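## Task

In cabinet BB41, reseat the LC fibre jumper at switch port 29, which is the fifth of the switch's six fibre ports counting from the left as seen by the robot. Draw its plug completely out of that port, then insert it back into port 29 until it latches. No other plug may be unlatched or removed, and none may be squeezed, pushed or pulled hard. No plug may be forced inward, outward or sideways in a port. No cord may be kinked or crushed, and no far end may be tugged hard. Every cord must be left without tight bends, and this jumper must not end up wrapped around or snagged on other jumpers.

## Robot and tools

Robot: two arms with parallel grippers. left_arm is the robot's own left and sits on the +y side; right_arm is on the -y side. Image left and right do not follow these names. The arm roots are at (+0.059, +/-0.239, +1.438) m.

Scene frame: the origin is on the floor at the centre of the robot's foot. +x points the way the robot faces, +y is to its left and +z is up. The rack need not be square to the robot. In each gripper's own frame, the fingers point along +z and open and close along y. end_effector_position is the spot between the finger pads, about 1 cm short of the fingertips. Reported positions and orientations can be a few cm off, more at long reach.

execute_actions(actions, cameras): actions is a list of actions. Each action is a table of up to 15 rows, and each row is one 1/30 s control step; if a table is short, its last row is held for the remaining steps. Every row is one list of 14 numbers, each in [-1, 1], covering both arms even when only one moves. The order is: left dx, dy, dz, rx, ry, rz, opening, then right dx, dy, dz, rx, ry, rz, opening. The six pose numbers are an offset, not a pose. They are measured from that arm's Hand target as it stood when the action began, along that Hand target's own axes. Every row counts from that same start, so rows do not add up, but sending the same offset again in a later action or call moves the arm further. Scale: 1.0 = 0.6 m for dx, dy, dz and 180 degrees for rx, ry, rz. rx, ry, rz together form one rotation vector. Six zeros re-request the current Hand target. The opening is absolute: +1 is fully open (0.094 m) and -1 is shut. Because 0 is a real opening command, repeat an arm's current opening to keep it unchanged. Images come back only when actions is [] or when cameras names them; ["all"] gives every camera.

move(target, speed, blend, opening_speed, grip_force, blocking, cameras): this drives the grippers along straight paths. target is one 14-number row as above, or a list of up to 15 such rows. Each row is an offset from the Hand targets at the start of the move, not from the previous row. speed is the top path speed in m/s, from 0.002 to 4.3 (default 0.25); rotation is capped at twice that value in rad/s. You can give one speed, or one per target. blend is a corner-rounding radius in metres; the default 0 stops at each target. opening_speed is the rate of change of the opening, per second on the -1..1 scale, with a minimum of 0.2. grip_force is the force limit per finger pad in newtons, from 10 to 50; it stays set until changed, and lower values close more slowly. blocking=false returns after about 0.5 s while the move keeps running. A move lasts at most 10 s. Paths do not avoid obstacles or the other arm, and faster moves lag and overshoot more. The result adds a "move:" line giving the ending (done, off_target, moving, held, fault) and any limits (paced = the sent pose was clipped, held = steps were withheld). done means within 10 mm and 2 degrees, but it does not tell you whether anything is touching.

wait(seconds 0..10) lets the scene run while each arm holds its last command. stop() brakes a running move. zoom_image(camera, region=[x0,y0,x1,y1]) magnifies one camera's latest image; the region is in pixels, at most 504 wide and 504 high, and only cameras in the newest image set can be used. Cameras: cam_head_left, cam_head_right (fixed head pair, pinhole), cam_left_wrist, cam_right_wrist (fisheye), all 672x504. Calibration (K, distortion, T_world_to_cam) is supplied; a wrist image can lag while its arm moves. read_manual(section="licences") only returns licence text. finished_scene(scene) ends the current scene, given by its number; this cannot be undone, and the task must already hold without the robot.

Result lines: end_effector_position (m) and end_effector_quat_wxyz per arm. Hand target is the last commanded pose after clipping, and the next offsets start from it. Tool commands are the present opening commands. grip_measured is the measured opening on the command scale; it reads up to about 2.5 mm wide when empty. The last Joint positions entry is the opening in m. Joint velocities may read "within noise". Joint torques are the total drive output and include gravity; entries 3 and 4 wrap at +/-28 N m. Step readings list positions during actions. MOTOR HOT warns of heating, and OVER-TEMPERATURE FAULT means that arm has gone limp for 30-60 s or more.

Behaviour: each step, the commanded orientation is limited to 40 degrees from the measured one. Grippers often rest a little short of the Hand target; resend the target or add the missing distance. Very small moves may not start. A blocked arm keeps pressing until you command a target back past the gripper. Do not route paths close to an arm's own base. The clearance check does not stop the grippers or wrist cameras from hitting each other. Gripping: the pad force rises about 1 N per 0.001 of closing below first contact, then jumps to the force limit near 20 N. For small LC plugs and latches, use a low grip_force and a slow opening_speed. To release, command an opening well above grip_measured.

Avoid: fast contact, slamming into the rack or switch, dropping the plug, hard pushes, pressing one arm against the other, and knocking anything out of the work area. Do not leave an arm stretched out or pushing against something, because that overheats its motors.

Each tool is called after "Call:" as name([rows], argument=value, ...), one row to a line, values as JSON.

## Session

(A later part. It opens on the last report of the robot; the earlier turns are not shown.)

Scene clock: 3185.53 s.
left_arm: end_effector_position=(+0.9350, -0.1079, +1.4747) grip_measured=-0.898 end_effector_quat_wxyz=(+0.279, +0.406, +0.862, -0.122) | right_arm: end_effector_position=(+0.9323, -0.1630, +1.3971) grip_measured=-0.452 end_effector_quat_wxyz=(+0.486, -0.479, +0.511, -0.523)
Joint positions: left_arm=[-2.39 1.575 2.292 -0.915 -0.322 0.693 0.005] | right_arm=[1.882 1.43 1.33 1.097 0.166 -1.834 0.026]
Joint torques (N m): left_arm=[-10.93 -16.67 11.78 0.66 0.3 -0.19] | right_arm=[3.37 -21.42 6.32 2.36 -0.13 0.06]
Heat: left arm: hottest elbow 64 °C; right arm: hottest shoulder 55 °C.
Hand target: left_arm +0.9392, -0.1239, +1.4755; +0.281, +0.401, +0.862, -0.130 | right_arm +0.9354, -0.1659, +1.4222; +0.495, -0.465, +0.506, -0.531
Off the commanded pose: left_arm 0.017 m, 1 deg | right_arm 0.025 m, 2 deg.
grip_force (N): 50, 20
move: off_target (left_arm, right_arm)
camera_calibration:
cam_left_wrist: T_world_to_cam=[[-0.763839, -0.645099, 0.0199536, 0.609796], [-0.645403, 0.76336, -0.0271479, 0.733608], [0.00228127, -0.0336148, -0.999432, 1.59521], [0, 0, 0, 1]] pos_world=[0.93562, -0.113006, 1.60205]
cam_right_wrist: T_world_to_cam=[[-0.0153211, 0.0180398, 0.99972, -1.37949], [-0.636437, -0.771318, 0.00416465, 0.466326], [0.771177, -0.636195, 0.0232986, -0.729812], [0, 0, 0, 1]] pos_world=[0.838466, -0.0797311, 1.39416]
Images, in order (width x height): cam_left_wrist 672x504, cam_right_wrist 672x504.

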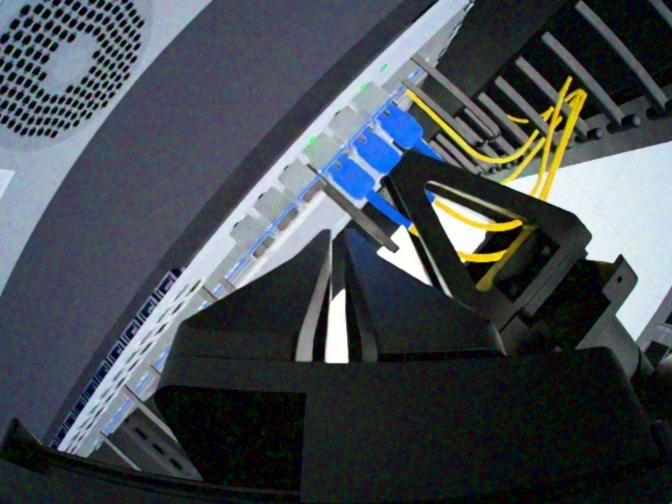

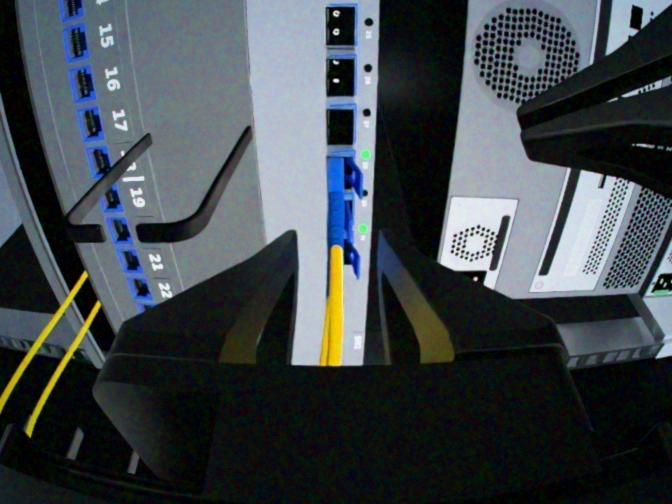

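Call:
move(target=[0,0,0,0,0,0,-0.9,0,0,0,0,0,0,-0.88], speed=0.02, opening_speed=0.2, cameras=["cam_left_wrist","cam_right_wrist"])

Call:
zoom_image(camera="cam_left_wrist", region=[330, 100, 440, 210])

Call:
zoom_image(camera="cam_right_wrist", region=[265, 150, 415, 300])

Scene clock: 3213.90 s.
left_arm: end_effector_position=(+0.9350, -0.1079, +1.4747) grip_measured=-0.898 end_effector_quat_wxyz=(+0.279, +0.406, +0.862, -0.122) | right_arm: end_effector_position=(+0.9318, -0.1630, +1.3966) grip_measured=-0.878 end_effector_quat_wxyz=(+0.486, -0.479, +0.511, -0.522)
Joint positions: left_arm=[-2.39 1.575 2.292 -0.915 -0.322 0.693 0.005] | right_arm=[1.882 1.43 1.328 1.097 0.167 -1.834 0.006]
Joint torques (N m): left_arm=[-10.7 -16.91 11.75 0.7 0.3 -0.2] | right_arm=[3.37 -20.95 6.45 2.24 -0.15 0.05]
Heat: left arm: hottest elbow 64 °C; right arm: hottest shoulder 56 °C.
Hand target: left_arm +0.9392, -0.1239, +1.4755; +0.281, +0.401, +0.862, -0.130 | right_arm +0.9354, -0.1659, +1.4224; +0.495, -0.465, +0.506, -0.531
Off the commanded pose: left_arm 0.017 m, 1 deg | right_arm 0.026 m, 2 deg.
grip_force (N): 50, 20
move: off_target (left_arm, right_arm)
camera_calibration:
cam_left_wrist: T_world_to_cam=[[-0.763839, -0.645099, 0.0199536, 0.609796], [-0.645403, 0.76336, -0.0271479, 0.733608], [0.00228127, -0.0336148, -0.999432, 1.59521], [0, 0, 0, 1]] pos_world=[0.93562, -0.113006, 1.60205]
cam_right_wrist: T_world_to_cam=[[-0.0137738, 0.0181823, 0.99974, -1.38041], [-0.636382, -0.771356, 0.00526101, 0.464368], [0.771251, -0.636144, 0.0221954, -0.727859], [0, 0, 0, 1]] pos_world=[0.837864, -0.0797312, 1.39376]
Images, in order (width x height): cam_left_wrist 672x504, cam_right_wrist 672x504.

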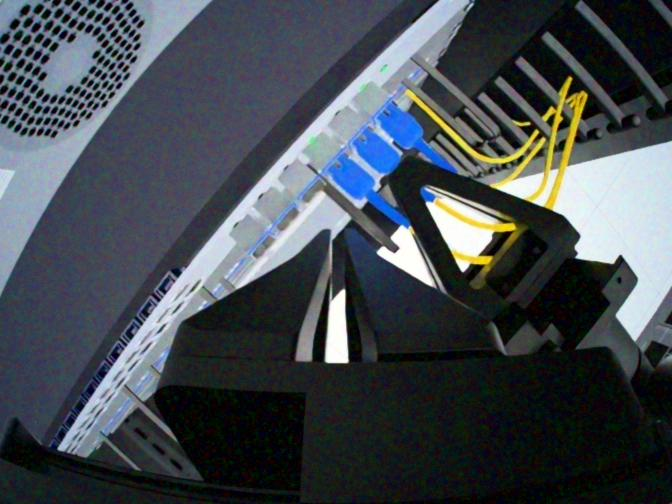

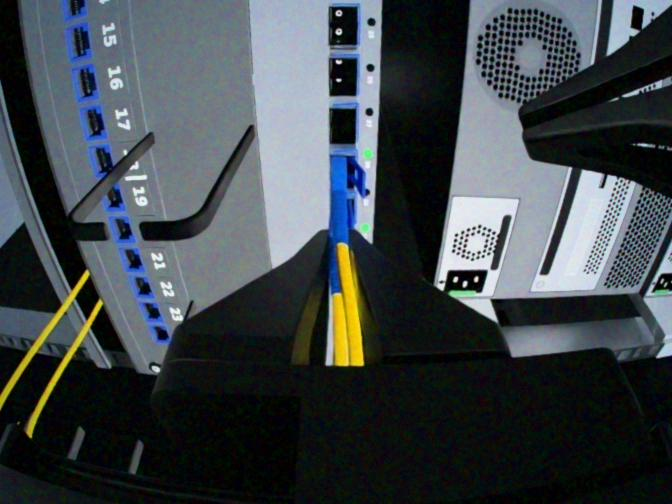

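Scaled by 4.582 from the camera's 672x504 image, which has a finer 960x720 frame.

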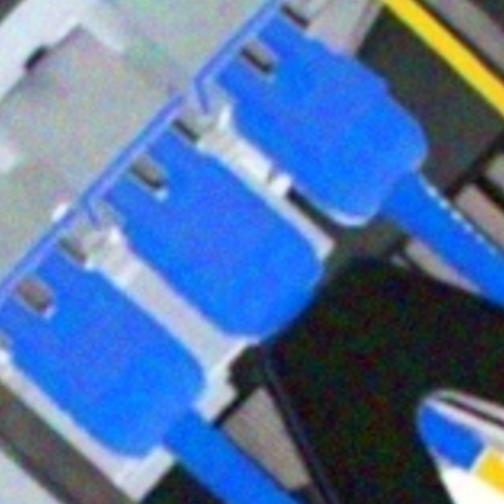

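Scaled by 3.360 from the camera's 672x504 image, which has a finer 960x720 frame.

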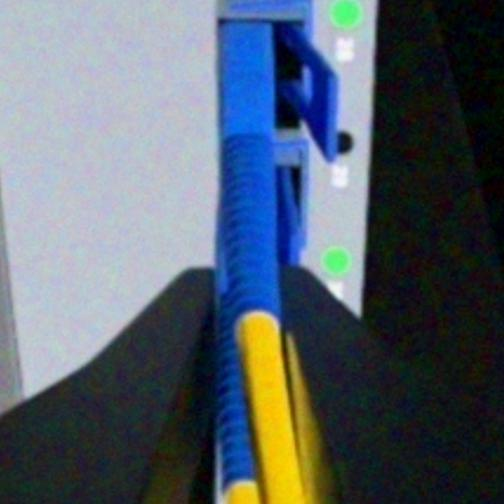

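Call:
move(target=[0,0,0,0,0,0,-0.9,0,0,0,0,0,0,-0.93], speed=0.02, opening_speed=0.2)

Scene clock: 3232.17 s.
left_arm: end_effector_position=(+0.9350, -0.1079, +1.4747) grip_measured=-0.898 end_effector_quat_wxyz=(+0.279, +0.406, +0.862, -0.122) | right_arm: end_effector_position=(+0.9318, -0.1630, +1.3966) grip_measured=-0.908 end_effector_quat_wxyz=(+0.486, -0.479, +0.511, -0.522)
Joint positions: left_arm=[-2.39 1.575 2.292 -0.915 -0.322 0.693 0.005] | right_arm=[1.882 1.43 1.328 1.097 0.167 -1.834 0.004]
Joint torques (N m): left_arm=[-10.87 -16.91 11.81 0.73 0.31 -0.19] | right_arm=[3.66 -21.01 6.37 2.19 -0.13 0.06]
Heat: left arm: hottest elbow 64 °C; right arm: hottest shoulder 56 °C.
Hand target: left_arm +0.9392, -0.1239, +1.4755; +0.281, +0.401, +0.862, -0.130 | right_arm +0.9354, -0.1659, +1.4224; +0.495, -0.465, +0.506, -0.531
Off the commanded pose: left_arm 0.017 m, 1 deg | right_arm 0.026 m, 2 deg.
grip_force (N): 50, 20
move: off_target (left_arm, right_arm)

Call:
move(target=[0,0,0,0,0,0,-0.9,0,0.003,0.02,0,0,0,-0.93], speed=0.03)

Call:
move(target=[0,0,0,0,0,0,-0.9,0,0.002,0.01,0,0,0,-0.93], speed=0.03)

Scene clock: 3245.33 s.
left_arm: end_effector_position=(+0.9350, -0.1079, +1.4747) grip_measured=-0.898 end_effector_quat_wxyz=(+0.279, +0.406, +0.862, -0.122) | right_arm: end_effector_position=(+0.9318, -0.1628, +1.3960) grip_measured=-0.908 end_effector_quat_wxyz=(+0.485, -0.480, +0.512, -0.522)
Joint positions: left_arm=[-2.39 1.575 2.292 -0.915 -0.322 0.693 0.005] | right_arm=[1.882 1.43 1.328 1.094 0.167 -1.834 0.004]
Joint torques (N m): left_arm=[-10.87 -16.73 11.84 0.7 0.27 -0.16] | right_arm=[3.02 -20.19 9.62 1.47 -0.28 0.09]
Heat: left arm: hottest elbow 64 °C; right arm: hottest shoulder 56 °C.
Hand target: left_arm +0.9392, -0.1239, +1.4755; +0.281, +0.401, +0.862, -0.130 | right_arm +0.9474, -0.1668, +1.4212; +0.495, -0.465, +0.506, -0.531
Off the commanded pose: left_arm 0.017 m, 1 deg | right_arm 0.030 m, 2 deg.
grip_force (N): 50, 20
move: off_target (left_arm, right_arm)

Scene clock: 3246.03 s.
left_arm: end_effector_position=(+0.9350, -0.1079, +1.4747) grip_measured=-0.898 end_effector_quat_wxyz=(+0.279, +0.406, +0.862, -0.122) | right_arm: end_effector_position=(+0.9321, -0.1627, +1.3957) grip_measured=-0.908 end_effector_quat_wxyz=(+0.485, -0.481, +0.512, -0.521)
Joint positions: left_arm=[-2.39 1.575 2.292 -0.915 -0.322 0.693 0.005] | right_arm=[1.882 1.43 1.329 1.092 0.167 -1.834 0.004]
Joint torques (N m): left_arm=[-11.11 -17.03 11.77 0.69 0.29 -0.2] | right_arm=[2.67 -19.31 11.15 1.16 -0.32 0.11]
Heat: left arm: hottest elbow 64 °C; right arm: hottest shoulder 56 °C.
Hand target: left_arm +0.9392, -0.1239, +1.4755; +0.281, +0.401, +0.862, -0.130 | right_arm +0.9535, -0.1672, +1.4204; +0.495, -0.465, +0.506, -0.531
Off the commanded pose: left_arm 0.017 m, 1 deg | right_arm 0.033 m, 2 deg.
grip_force (N): 50, 20
move: off_target (left_arm, right_arm)

Call:
move(target=[0,0,0,0,0,0,-0.9,0,-0.002,0.006,0.003,0,0,-0.93], speed=0.03)

Call:
move(target=[0,0,0,0,0,0,-0.9,0,-0.002,0.006,0.003,0,0,-0.93], speed=0.03)

Scene clock: 3251.23 s.
left_arm: end_effector_position=(+0.9350, -0.1079, +1.4747) grip_measured=-0.898 end_effector_quat_wxyz=(+0.279, +0.406, +0.862, -0.122) | right_arm: end_effector_position=(+0.9323, -0.1628, +1.3960) grip_measured=-0.908 end_effector_quat_wxyz=(+0.485, -0.480, +0.512, -0.521)
Joint positions: left_arm=[-2.39 1.575 2.292 -0.915 -0.322 0.693 0.005] | right_arm=[1.882 1.43 1.33 1.092 0.167 -1.834 0.004]
Joint torques (N m): left_arm=[-11.11 -16.97 11.79 0.69 0.3 -0.21] | right_arm=[2.55 -18.84 12.04 1.33 -0.45 0.11]
Heat: left arm: hottest elbow 64 °C; right arm: hottest shoulder 56 °C.
Hand target: left_arm +0.9392, -0.1239, +1.4755; +0.281, +0.401, +0.862, -0.130 | right_arm +0.9570, -0.1675, +1.4217; +0.497, -0.463, +0.504, -0.534
Off the commanded pose: left_arm 0.017 m, 1 deg | right_arm 0.036 m, 3 deg.
grip_force (N): 50, 20
move: off_target (left_arm, right_arm)

Scene clock: 3251.93 s.
left_arm: end_effector_position=(+0.9350, -0.1079, +1.4747) grip_measured=-0.898 end_effector_quat_wxyz=(+0.279, +0.406, +0.862, -0.122) | right_arm: end_effector_position=(+0.9327, -0.1629, +1.3965) grip_measured=-0.908 end_effector_quat_wxyz=(+0.485, -0.480, +0.512, -0.522)
Joint positions: left_arm=[-2.39 1.575 2.292 -0.915 -0.322 0.693 0.005] | right_arm=[1.882 1.43 1.331 1.092 0.167 -1.834 0.004]
Joint torques (N m): left_arm=[-11.16 -17.08 11.69 0.58 0.29 -0.18] | right_arm=[2.78 -18.55 12.98 1.5 -0.57 0.11]
Heat: left arm: hottest elbow 64 °C; right arm: hottest shoulder 56 °C.
Hand target: left_arm +0.9392, -0.1239, +1.4755; +0.281, +0.401, +0.862, -0.130 | right_arm +0.9605, -0.1678, +1.4231; +0.499, -0.461, +0.501, -0.536
Off the commanded pose: left_arm 0.017 m, 1 deg | right_arm 0.039 m, 3 deg.
grip_force (N): 50, 20
move: off_target (left_arm, right_arm)

Call:
move(target=[0,0,0,0,0,0,-0.9,0,0.0,0.006,0.001,0,0,-0.93], speed=0.03)

Call:
move(target=[0,0,0,0,0,0,-0.9,0,0.0,0.006,0.001,0,0,-0.93], speed=0.03, cameras=["cam_left_wrist","cam_right_wrist"])

Call:
zoom_image(camera="cam_left_wrist", region=[330, 100, 440, 210])

Call:
zoom_image(camera="cam_right_wrist", region=[265, 150, 415, 300])

Scene clock: 3259.90 s.
left_arm: end_effector_position=(+0.9350, -0.1079, +1.4747) grip_measured=-0.898 end_effector_quat_wxyz=(+0.279, +0.406, +0.862, -0.122) | right_arm: end_effector_position=(+0.9333, -0.1630, +1.3973) grip_measured=-0.908 end_effector_quat_wxyz=(+0.486, -0.479, +0.511, -0.522)
Joint positions: left_arm=[-2.39 1.575 2.292 -0.915 -0.322 0.693 0.005] | right_arm=[1.882 1.43 1.333 1.092 0.166 -1.834 0.004]
Joint torques (N m): left_arm=[-10.93 -17.32 11.81 0.69 0.3 -0.18] | right_arm=[2.55 -18.2 13.78 1.37 -0.64 0.12]
Heat: left arm: hottest elbow 65 °C; right arm: hottest shoulder 56 °C.
Hand target: left_arm +0.9392, -0.1239, +1.4755; +0.281, +0.401, +0.862, -0.130 | right_arm +0.9641, -0.1681, +1.4234; +0.500, -0.460, +0.500, -0.537
Off the commanded pose: left_arm 0.017 m, 1 deg | right_arm 0.041 m, 3 deg.
grip_force (N): 50, 20
move: off_target (left_arm, right_arm)

Scene clock: 3260.60 s.
left_arm: end_effector_position=(+0.9350, -0.1079, +1.4747) grip_measured=-0.898 end_effector_quat_wxyz=(+0.279, +0.406, +0.862, -0.122) | right_arm: end_effector_position=(+0.9340, -0.1629, +1.3976) grip_measured=-0.908 end_effector_quat_wxyz=(+0.486, -0.479, +0.511, -0.522)
Joint positions: left_arm=[-2.39 1.575 2.292 -0.915 -0.322 0.693 0.005] | right_arm=[1.882 1.431 1.335 1.091 0.166 -1.834 0.004]
Joint torques (N m): left_arm=[-10.93 -16.85 11.78 0.73 0.28 -0.16] | right_arm=[2.02 -18.02 14.43 1.29 -0.69 0.12]
Heat: left arm: hottest elbow 65 °C; right arm: hottest shoulder 56 °C.
Hand target: left_arm +0.9392, -0.1239, +1.4755; +0.281, +0.401, +0.862, -0.130 | right_arm +0.9676, -0.1683, +1.4236; +0.501, -0.459, +0.499, -0.538
Off the commanded pose: left_arm 0.017 m, 1 deg | right_arm 0.043 m, 4 deg.
grip_force (N): 50, 20
move: off_target (left_arm, right_arm)
camera_calibration:
cam_left_wrist: T_world_to_cam=[[-0.763839, -0.645099, 0.0199536, 0.609796], [-0.645403, 0.76336, -0.0271479, 0.733608], [0.00228127, -0.0336148, -0.999432, 1.59521], [0, 0, 0, 1]] pos_world=[0.93562, -0.113006, 1.60205]
cam_right_wrist: T_world_to_cam=[[-0.0143487, 0.0181215, 0.999733, -1.38089], [-0.635887, -0.771767, 0.00486267, 0.465947], [0.771649, -0.635647, 0.0225971, -0.73037], [0, 0, 0, 1]] pos_world=[0.840065, -0.0796311, 1.39476]
Images, in order (width x height): cam_left_wrist 672x504, cam_right_wrist 672x504.

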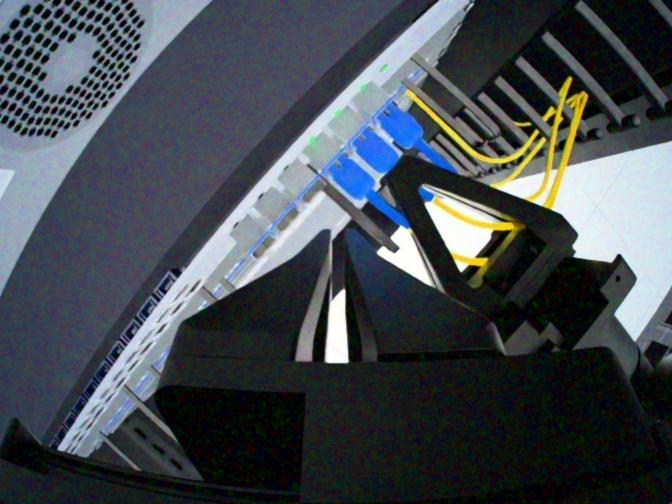

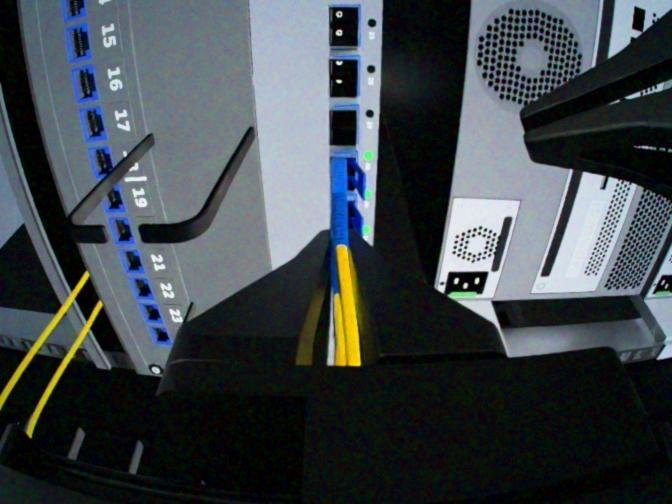

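Scaled by 4.582 from the camera's 672x504 image, which has a finer 960x720 frame.

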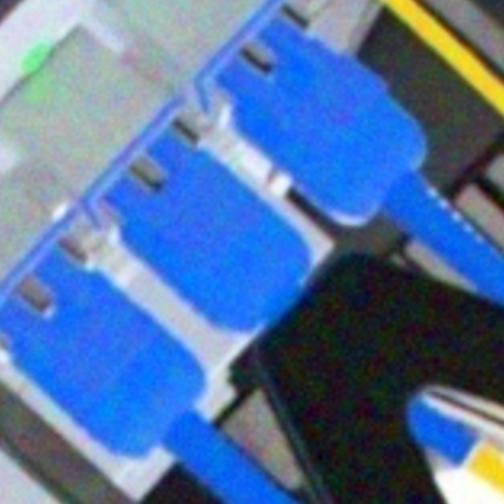

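Scaled by 3.360 from the camera's 672x504 image, which has a finer 960x720 frame.

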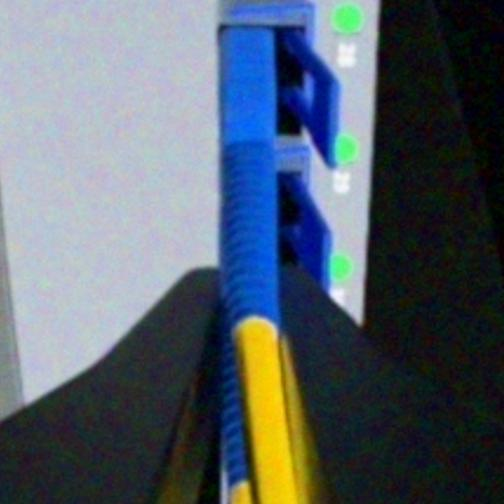

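Call:
move(target=[0,0,0,0,0,0,-0.9,0,0,-0.030,0,0,0,-0.93], speed=0.03)

Call:
move(target=[0,0,0,0,0,0,-0.9,0,0,-0.008,-0.004,0,0,-0.93], speed=0.03)

Call:
move(target=[0,0,0,0,0,0,-0.9,0,0,0,0,0,0,-0.5], speed=0.02, opening_speed=0.2, cameras=["cam_left_wrist","cam_right_wrist"])

Call:
zoom_image(camera="cam_right_wrist", region=[265, 150, 415, 300])

Call:
zoom_image(camera="cam_left_wrist", region=[330, 100, 440, 210])

Scene clock: 3272.13 s.
left_arm: end_effector_position=(+0.9350, -0.1079, +1.4747) grip_measured=-0.898 end_effector_quat_wxyz=(+0.279, +0.406, +0.862, -0.122) | right_arm: end_effector_position=(+0.9339, -0.1632, +1.3985) grip_measured=-0.908 end_effector_quat_wxyz=(+0.487, -0.478, +0.510, -0.523)
Joint positions: left_arm=[-2.39 1.575 2.292 -0.915 -0.322 0.693 0.005] | right_arm=[1.882 1.431 1.335 1.095 0.166 -1.834 0.004]
Joint torques (N m): left_arm=[-10.93 -16.91 11.77 0.66 0.31 -0.2] | right_arm=[2.84 -19.02 10.18 2.35 -0.56 0.06]
Heat: left arm: hottest elbow 65 °C; right arm: hottest shoulder 56 °C.
Hand target: left_arm +0.9392, -0.1239, +1.4755; +0.281, +0.401, +0.862, -0.130 | right_arm +0.9497, -0.1670, +1.4222; +0.501, -0.459, +0.499, -0.538
Off the commanded pose: left_arm 0.017 m, 1 deg | right_arm 0.029 m, 3 deg.
grip_force (N): 50, 20
move: off_target (left_arm, right_arm)

Scene clock: 3272.83 s.
left_arm: end_effector_position=(+0.9350, -0.1079, +1.4747) grip_measured=-0.898 end_effector_quat_wxyz=(+0.279, +0.406, +0.862, -0.122) | right_arm: end_effector_position=(+0.9333, -0.1630, +1.3978) grip_measured=-0.908 end_effector_quat_wxyz=(+0.487, -0.478, +0.510, -0.523)
Joint positions: left_arm=[-2.39 1.575 2.292 -0.915 -0.322 0.693 0.005] | right_arm=[1.882 1.431 1.333 1.096 0.166 -1.834 0.004]
Joint torques (N m): left_arm=[-10.75 -16.97 11.75 0.65 0.3 -0.21] | right_arm=[3.19 -19.96 8.94 2.19 -0.32 0.07]
Heat: left arm: hottest elbow 65 °C; right arm: hottest shoulder 56 °C.
Hand target: left_arm +0.9392, -0.1239, +1.4755; +0.281, +0.401, +0.862, -0.130 | right_arm +0.9450, -0.1666, +1.4219; +0.498, -0.462, +0.503, -0.534
Off the commanded pose: left_arm 0.017 m, 1 deg | right_arm 0.027 m, 3 deg.
grip_force (N): 50, 20
move: off_target (left_arm, right_arm)

Scene clock: 3275.27 s.
left_arm: end_effector_position=(+0.9350, -0.1079, +1.4747) grip_measured=-0.898 end_effector_quat_wxyz=(+0.279, +0.406, +0.862, -0.122) | right_arm: end_effector_position=(+0.9333, -0.1630, +1.3978) grip_measured=-0.503 end_effector_quat_wxyz=(+0.487, -0.478, +0.510, -0.523)
Joint positions: left_arm=[-2.39 1.575 2.292 -0.915 -0.322 0.693 0.005] | right_arm=[1.882 1.431 1.333 1.096 0.166 -1.834 0.023]
Joint torques (N m): left_arm=[-10.99 -17.14 11.71 0.66 0.3 -0.21] | right_arm=[2.9 -19.66 8.91 2.17 -0.36 0.08]
Heat: left arm: hottest elbow 65 °C; right arm: hottest shoulder 56 °C.
Hand target: left_arm +0.9392, -0.1239, +1.4755; +0.281, +0.401, +0.862, -0.130 | right_arm +0.9450, -0.1666, +1.4219; +0.498, -0.462, +0.503, -0.534
Off the commanded pose: left_arm 0.017 m, 1 deg | right_arm 0.027 m, 3 deg.
grip_force (N): 50, 20
move: off_target (left_arm, right_arm)
camera_calibration:
cam_left_wrist: T_world_to_cam=[[-0.763839, -0.645099, 0.0199536, 0.609796], [-0.645403, 0.76336, -0.0271479, 0.733608], [0.00228127, -0.0336148, -0.999432, 1.59521], [0, 0, 0, 1]] pos_world=[0.93562, -0.113006, 1.60205]
cam_right_wrist: T_world_to_cam=[[-0.0165908, 0.0179222, 0.999702, -1.37899], [-0.636372, -0.771376, 0.00326775, 0.468153], [0.771204, -0.636128, 0.0242029, -0.731877], [0, 0, 0, 1]] pos_world=[0.839467, -0.079731, 1.39476]
Images, in order (width x height): cam_left_wrist 672x504, cam_right_wrist 672x504.

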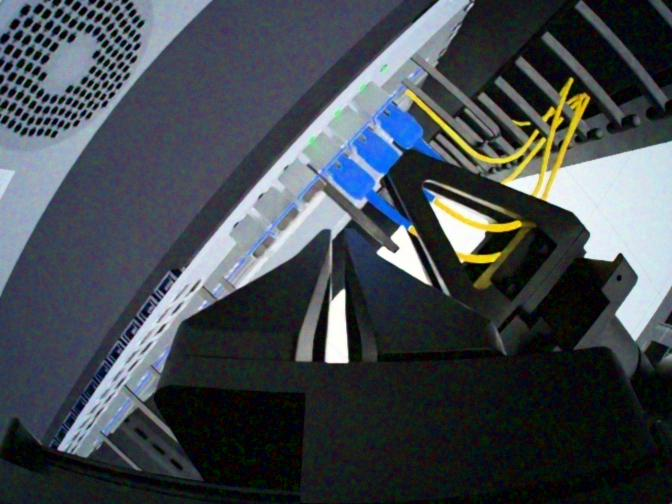

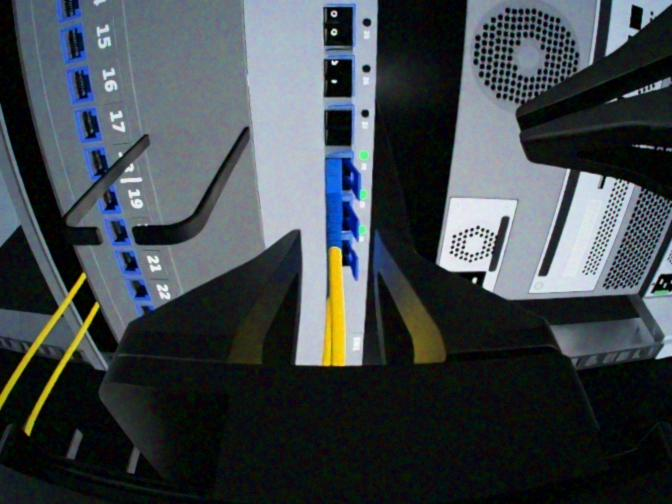

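Scaled by 3.360 from the camera's 672x504 image, which has a finer 960x720 frame.

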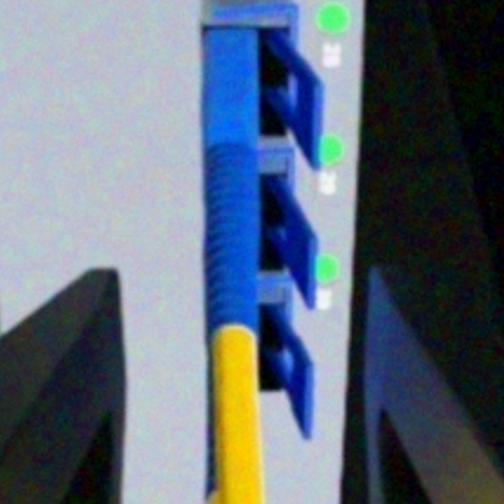

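Scaled by 4.582 from the camera's 672x504 image, which has a finer 960x720 frame.

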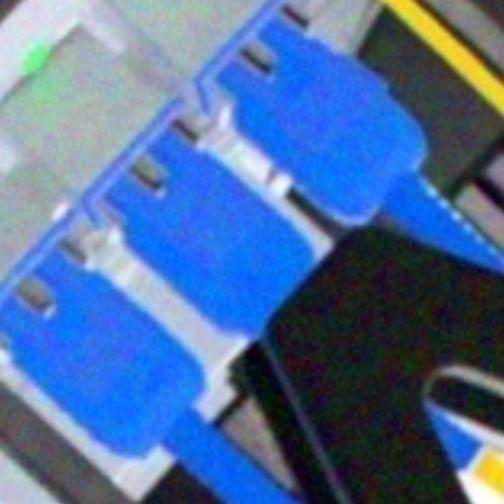

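Call:
move(target=[0,0,0,0,0,0,-0.9,0,0,-0.045,0,0,0,-0.1], speed=0.05, opening_speed=0.4, cameras=["cam_left_wrist","cam_right_wrist"])

Scene clock: 3284.37 s.
left_arm: end_effector_position=(+0.9350, -0.1079, +1.4747) grip_measured=-0.898 end_effector_quat_wxyz=(+0.279, +0.406, +0.862, -0.122) | right_arm: end_effector_position=(+0.9155, -0.1634, +1.3932) grip_measured=-0.103 end_effector_quat_wxyz=(+0.487, -0.478, +0.510, -0.523)
Joint positions: left_arm=[-2.39 1.575 2.292 -0.915 -0.322 0.693 0.005] | right_arm=[1.883 1.419 1.276 1.142 0.166 -1.834 0.042]
Joint torques (N m): left_arm=[-11.22 -17.26 11.62 0.7 0.3 -0.16] | right_arm=[3.37 -20.37 5.98 2.81 -0.16 0.01]
Heat: left arm: hottest elbow 65 °C; right arm: hottest shoulder 57 °C.
Hand target: left_arm +0.9392, -0.1239, +1.4755; +0.281, +0.401, +0.862, -0.130 | right_arm +0.9181, -0.1644, +1.4199; +0.498, -0.462, +0.503, -0.534
Off the commanded pose: left_arm 0.017 m, 1 deg | right_arm 0.027 m, 3 deg.
grip_force (N): 50, 20
move: off_target (left_arm, right_arm)
camera_calibration:
cam_left_wrist: T_world_to_cam=[[-0.763839, -0.645099, 0.0199536, 0.609796], [-0.645403, 0.76336, -0.0271479, 0.733608], [0.00228127, -0.0336148, -0.999432, 1.59521], [0, 0, 0, 1]] pos_world=[0.93562, -0.113006, 1.60205]
cam_right_wrist: T_world_to_cam=[[-0.0170311, 0.0172389, 0.999706, -1.37438], [-0.636087, -0.771614, 0.00246922, 0.457326], [0.77143, -0.635858, 0.0241068, -0.718245], [0, 0, 0, 1]] pos_world=[0.821568, -0.0801302, 1.39016]
Images, in order (width x height): cam_left_wrist 672x504, cam_right_wrist 672x504.

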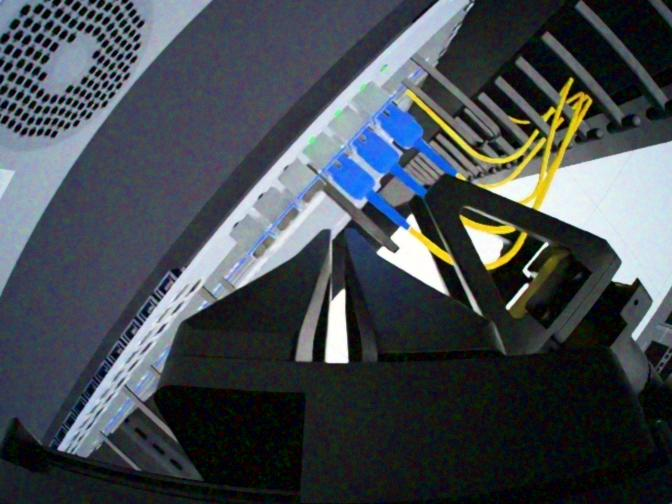

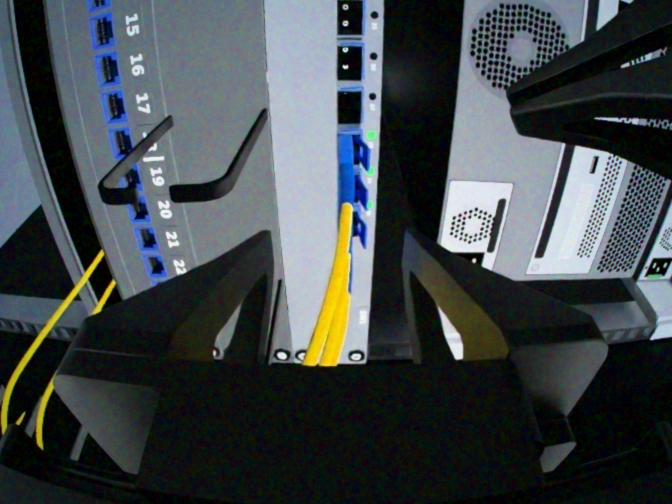

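Call:
move(target=[0,0,0,0,0,0,-0.9,0,-0.012,-0.04,0,0,0,0.7], speed=0.05, opening_speed=0.5, cameras=["cam_left_wrist","cam_right_wrist"])

Scene clock: 3291.80 s.
left_arm: end_effector_position=(+0.9350, -0.1079, +1.4747) grip_measured=-0.898 end_effector_quat_wxyz=(+0.279, +0.406, +0.862, -0.122) | right_arm: end_effector_position=(+0.8914, -0.1611, +1.3997) grip_measured=+0.697 end_effector_quat_wxyz=(+0.488, -0.478, +0.510, -0.523)
Joint positions: left_arm=[-2.39 1.575 2.292 -0.915 -0.322 0.693 0.005] | right_arm=[1.897 1.379 1.193 1.187 0.172 -1.846 0.08]
Joint torques (N m): left_arm=[-10.81 -17.08 11.78 0.7 0.3 -0.18] | right_arm=[3.19 -19.9 5.64 2.76 -0.12 -0.01]
Heat: left arm: hottest elbow 65 °C; right arm: hottest shoulder 56 °C.
Hand target: left_arm +0.9392, -0.1239, +1.4755; +0.281, +0.401, +0.862, -0.130 | right_arm +0.8938, -0.1627, +1.4255; +0.498, -0.462, +0.503, -0.535
Off the commanded pose: left_arm 0.017 m, 1 deg | right_arm 0.026 m, 3 deg.
grip_force (N): 50, 20
move: off_target (left_arm, right_arm)
camera_calibration:
cam_left_wrist: T_world_to_cam=[[-0.763839, -0.645099, 0.0199536, 0.609796], [-0.645403, 0.76336, -0.0271479, 0.733608], [0.00228127, -0.0336148, -0.999432, 1.59521], [0, 0, 0, 1]] pos_world=[0.93562, -0.113006, 1.60205]
cam_right_wrist: T_world_to_cam=[[-0.0176418, 0.0166625, 0.999706, -1.38088], [-0.63504, -0.772477, 0.00166861, 0.443832], [0.772277, -0.634824, 0.0242093, -0.699073], [0, 0, 0, 1]] pos_world=[0.797368, -0.0779294, 1.39666]
Images, in order (width x height): cam_left_wrist 672x504, cam_right_wrist 672x504.

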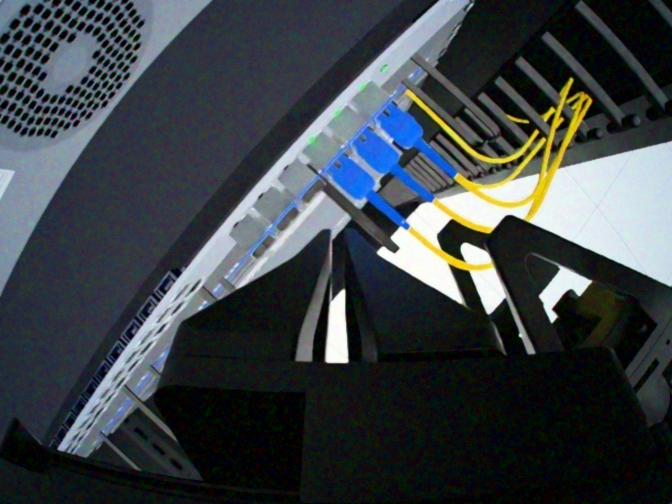

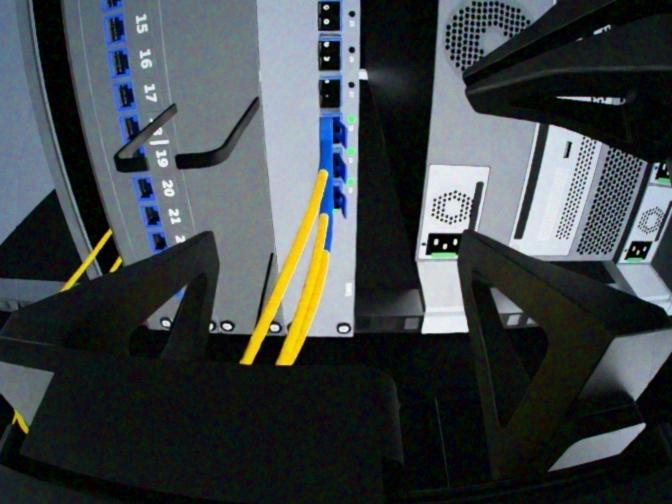

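Call:
move(target=[0,0,0,0,0,0,-0.9,0,-0.005,-0.05,0,0,0,0.95], speed=0.05, opening_speed=0.5, cameras=["all"])

Scene clock: 3299.70 s.
left_arm: end_effector_position=(+0.9350, -0.1079, +1.4747) grip_measured=-0.898 end_effector_quat_wxyz=(+0.279, +0.406, +0.862, -0.122) | right_arm: end_effector_position=(+0.8618, -0.1586, +1.4022) grip_measured=+0.948 end_effector_quat_wxyz=(+0.488, -0.478, +0.510, -0.523)
Joint positions: left_arm=[-2.39 1.575 2.292 -0.915 -0.322 0.693 0.005] | right_arm=[1.912 1.346 1.099 1.252 0.18 -1.859 0.092]
Joint torques (N m): left_arm=[-10.99 -17.2 11.79 0.7 0.29 -0.2] | right_arm=[3.6 -18.55 5.07 2.71 -0.13 -0.02]
Heat: left arm: hottest elbow 65 °C; right arm: hottest shoulder 56 °C.
Hand target: left_arm +0.9392, -0.1239, +1.4755; +0.281, +0.401, +0.862, -0.130 | right_arm +0.8638, -0.1603, +1.4265; +0.498, -0.462, +0.503, -0.534
Off the commanded pose: left_arm 0.017 m, 1 deg | right_arm 0.025 m, 3 deg.
grip_force (N): 50, 20
move: off_target (left_arm, right_arm)
camera_calibration:
cam_left_wrist: T_world_to_cam=[[-0.763839, -0.645099, 0.0199536, 0.609796], [-0.645403, 0.76336, -0.0271479, 0.733608], [0.00228127, -0.0336148, -0.999432, 1.59521], [0, 0, 0, 1]] pos_world=[0.93562, -0.113006, 1.60205]
cam_right_wrist: T_world_to_cam=[[-0.0189779, 0.0164599, 0.999684, -1.38271], [-0.634812, -0.772666, 0.000670804, 0.428169], [0.772434, -0.634599, 0.0251125, -0.676049], [0, 0, 0, 1]] pos_world=[0.767769, -0.0754291, 1.39896]

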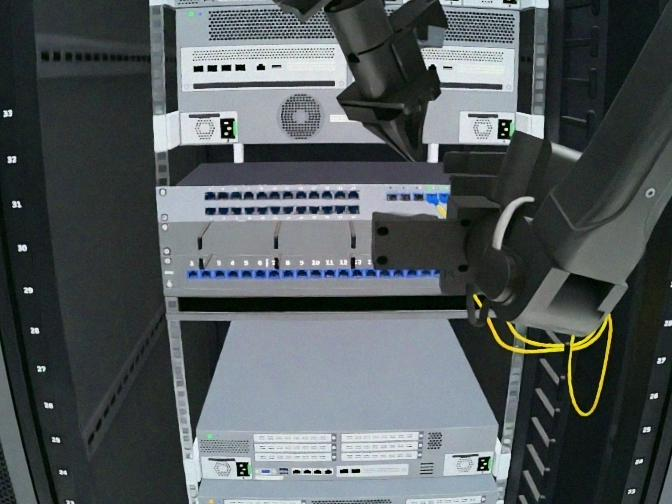

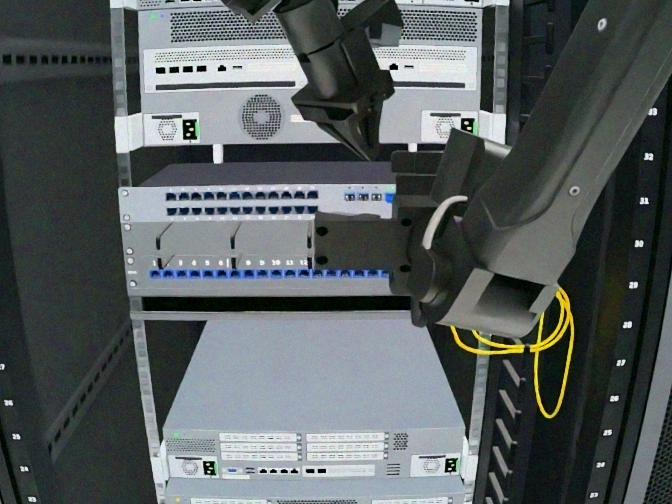

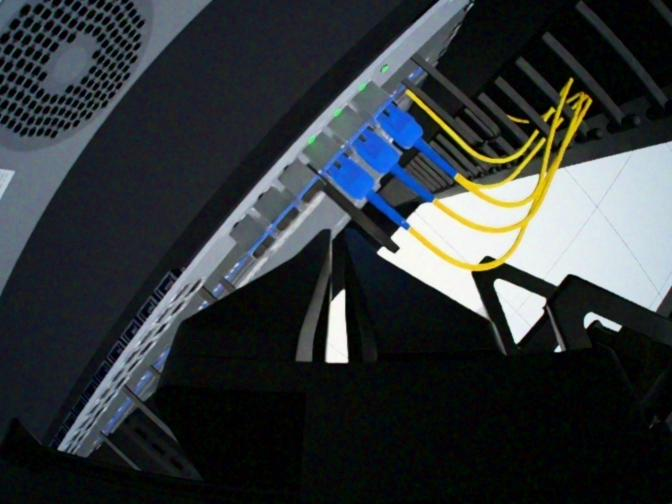

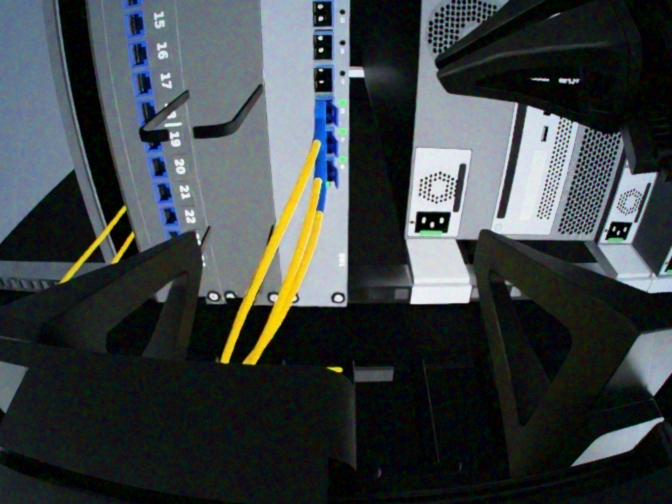

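Call:
move(target=[0,0,0,0,0,0,-0.9,0,0,-0.08,0,0,0,0.95], speed=0.06, cameras=["all"])

Scene clock: 3304.83 s.
left_arm: end_effector_position=(+0.9350, -0.1079, +1.4747) grip_measured=-0.898 end_effector_quat_wxyz=(+0.279, +0.406, +0.862, -0.122) | right_arm: end_effector_position=(+0.8143, -0.1548, +1.4016) grip_measured=+0.948 end_effector_quat_wxyz=(+0.489, -0.477, +0.509, -0.523)
Joint positions: left_arm=[-2.39 1.575 2.292 -0.915 -0.322 0.693 0.005] | right_arm=[1.935 1.314 0.96 1.364 0.191 -1.879 0.092]
Joint torques (N m): left_arm=[-10.99 -17.14 11.71 0.62 0.29 -0.2] | right_arm=[3.6 -17.2 4.14 2.74 -0.13 -0.02]
Heat: left arm: hottest elbow 65 °C; right arm: hottest shoulder 56 °C.
Hand target: left_arm +0.9392, -0.1239, +1.4755; +0.281, +0.401, +0.862, -0.130 | right_arm +0.8160, -0.1566, +1.4234; +0.498, -0.462, +0.503, -0.534
Off the commanded pose: left_arm 0.017 m, 1 deg | right_arm 0.022 m, 2 deg.
grip_force (N): 50, 20
move: off_target (left_arm, right_arm)
camera_calibration:
cam_left_wrist: T_world_to_cam=[[-0.763839, -0.645099, 0.0199536, 0.609796], [-0.645403, 0.76336, -0.0271479, 0.733608], [0.00228127, -0.0336148, -0.999432, 1.59521], [0, 0, 0, 1]] pos_world=[0.93562, -0.113006, 1.60205]
cam_right_wrist: T_world_to_cam=[[-0.0215293, 0.0163578, 0.999634, -1.38097], [-0.63462, -0.772823, -0.0010216, 0.403094], [0.772524, -0.63441, 0.0270193, -0.63971], [0, 0, 0, 1]] pos_world=[0.720272, -0.071729, 1.39816]

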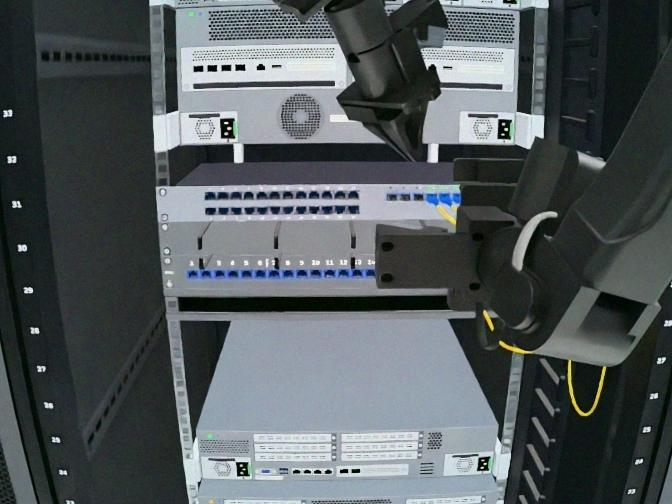

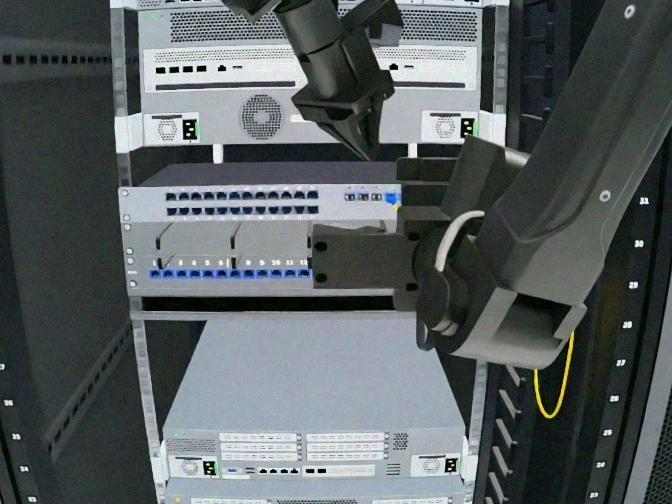

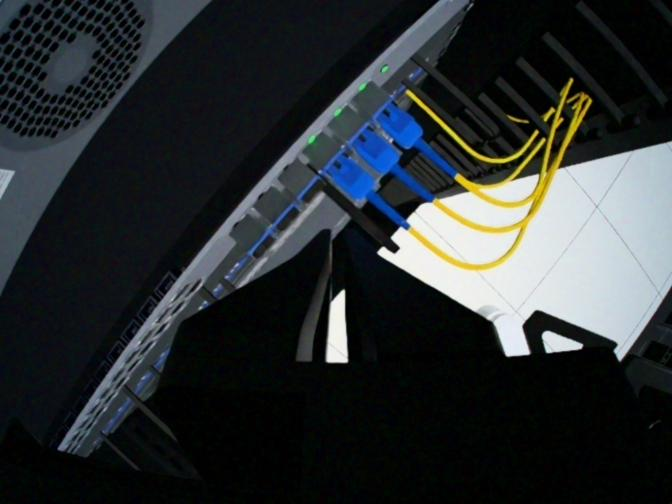

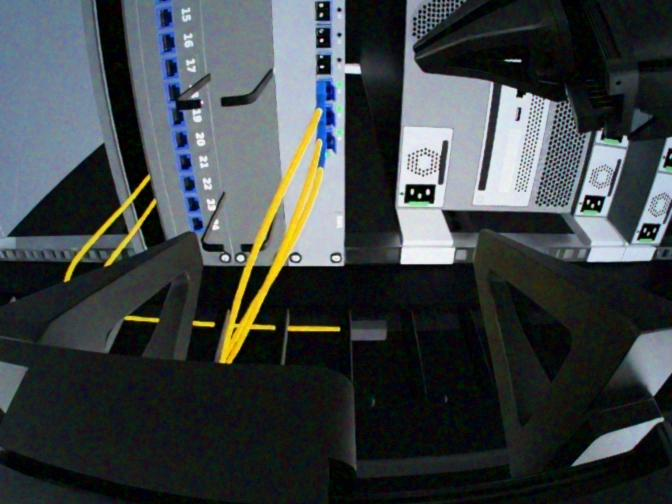

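Call:
move(target=[0,0,-0.08,0,0,0,-0.9,0,0,-0.10,0,0,0,0.95], speed=0.06, cameras=["all"])

Call:
zoom_image(camera="cam_left_wrist", region=[290, 60, 450, 220])

Scene clock: 3318.30 s.
left_arm: end_effector_position=(+0.9289, -0.0981, +1.5080) grip_measured=-0.898 end_effector_quat_wxyz=(+0.284, +0.402, +0.862, -0.121) | right_arm: end_effector_position=(+0.7552, -0.1504, +1.4010) grip_measured=+0.948 end_effector_quat_wxyz=(+0.490, -0.476, +0.508, -0.525)
Joint positions: left_arm=[-2.426 1.521 2.27 -0.935 -0.358 0.685 0.005] | right_arm=[1.968 1.293 0.798 1.515 0.207 -1.909 0.092]
Joint torques (N m): left_arm=[-10.81 -19.9 6.09 0.79 0.29 -0.19] | right_arm=[3.08 -15.44 2.73 2.69 -0.17 -0.02]
Heat: left arm: hottest elbow 64 °C; right arm: hottest shoulder 55 °C.
Hand target: left_arm +0.9208, -0.1026, +1.5142; +0.280, +0.401, +0.862, -0.130 | right_arm +0.7562, -0.1520, +1.4192; +0.498, -0.462, +0.503, -0.534
Off the commanded pose: left_arm 0.011 m, 1 deg | right_arm 0.018 m, 2 deg.
grip_force (N): 50, 20
move: off_target (left_arm, right_arm)
camera_calibration:
cam_left_wrist: T_world_to_cam=[[-0.758204, -0.651817, 0.0161747, 0.61067], [-0.651915, 0.757414, -0.0364656, 0.742651], [0.011518, -0.0381929, -0.999204, 1.61944], [0, 0, 0, 1]] pos_world=[0.928506, -0.102599, 1.63535]
cam_right_wrist: T_world_to_cam=[[-0.0258983, 0.0175116, 0.999511, -1.37808], [-0.634681, -0.772769, -0.00290614, 0.371665], [0.772341, -0.634446, 0.0311276, -0.596858], [0, 0, 0, 1]] pos_world=[0.661176, -0.0673302, 1.39706]

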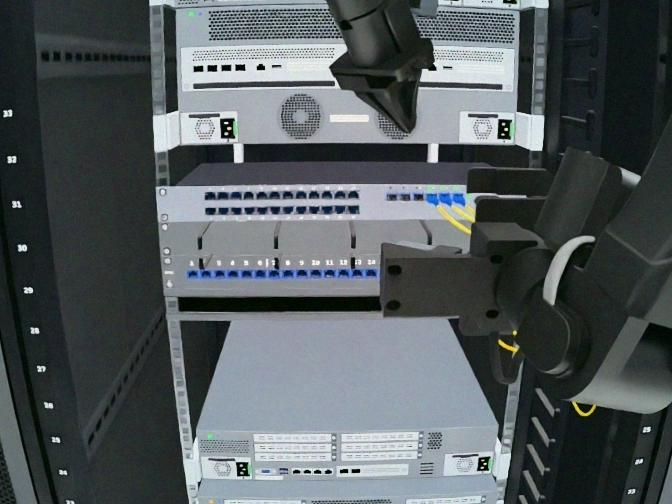

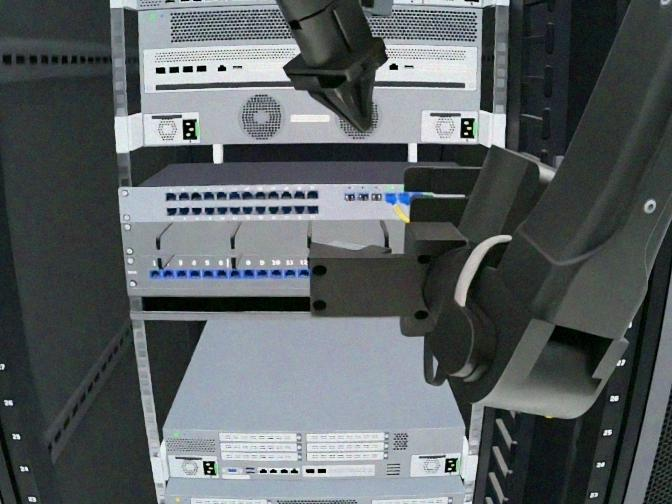

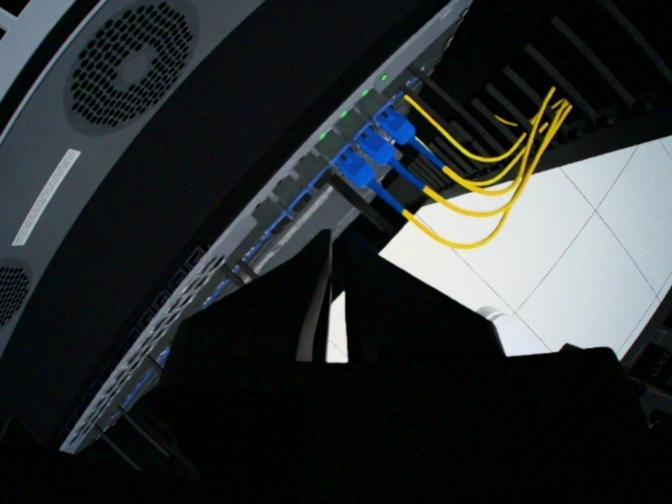

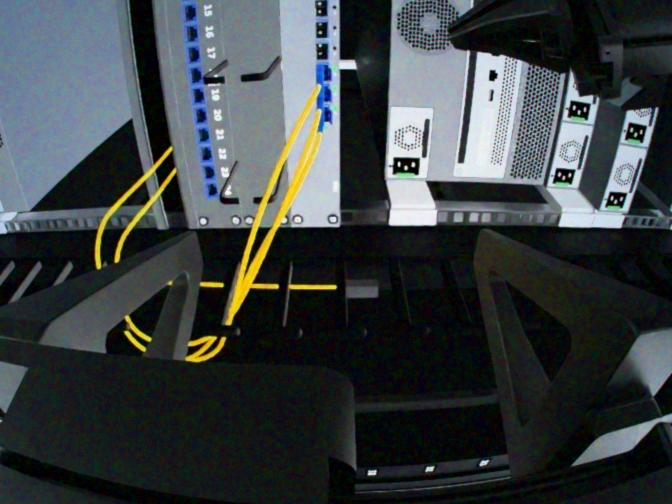

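Scaled by 3.150 from the camera's 672x504 image, which has a finer 960x720 frame.

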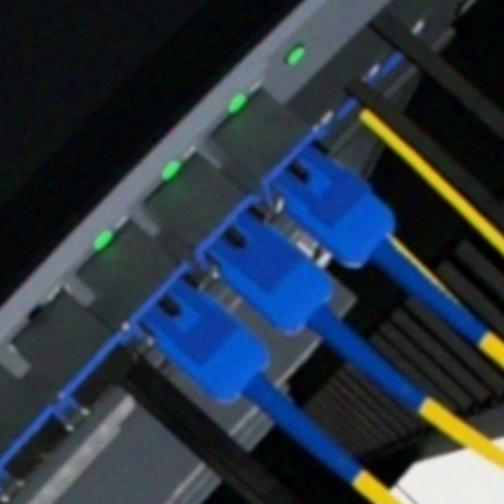

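Call:
finished_scene(scene=1)

The scene is finished: the task was done.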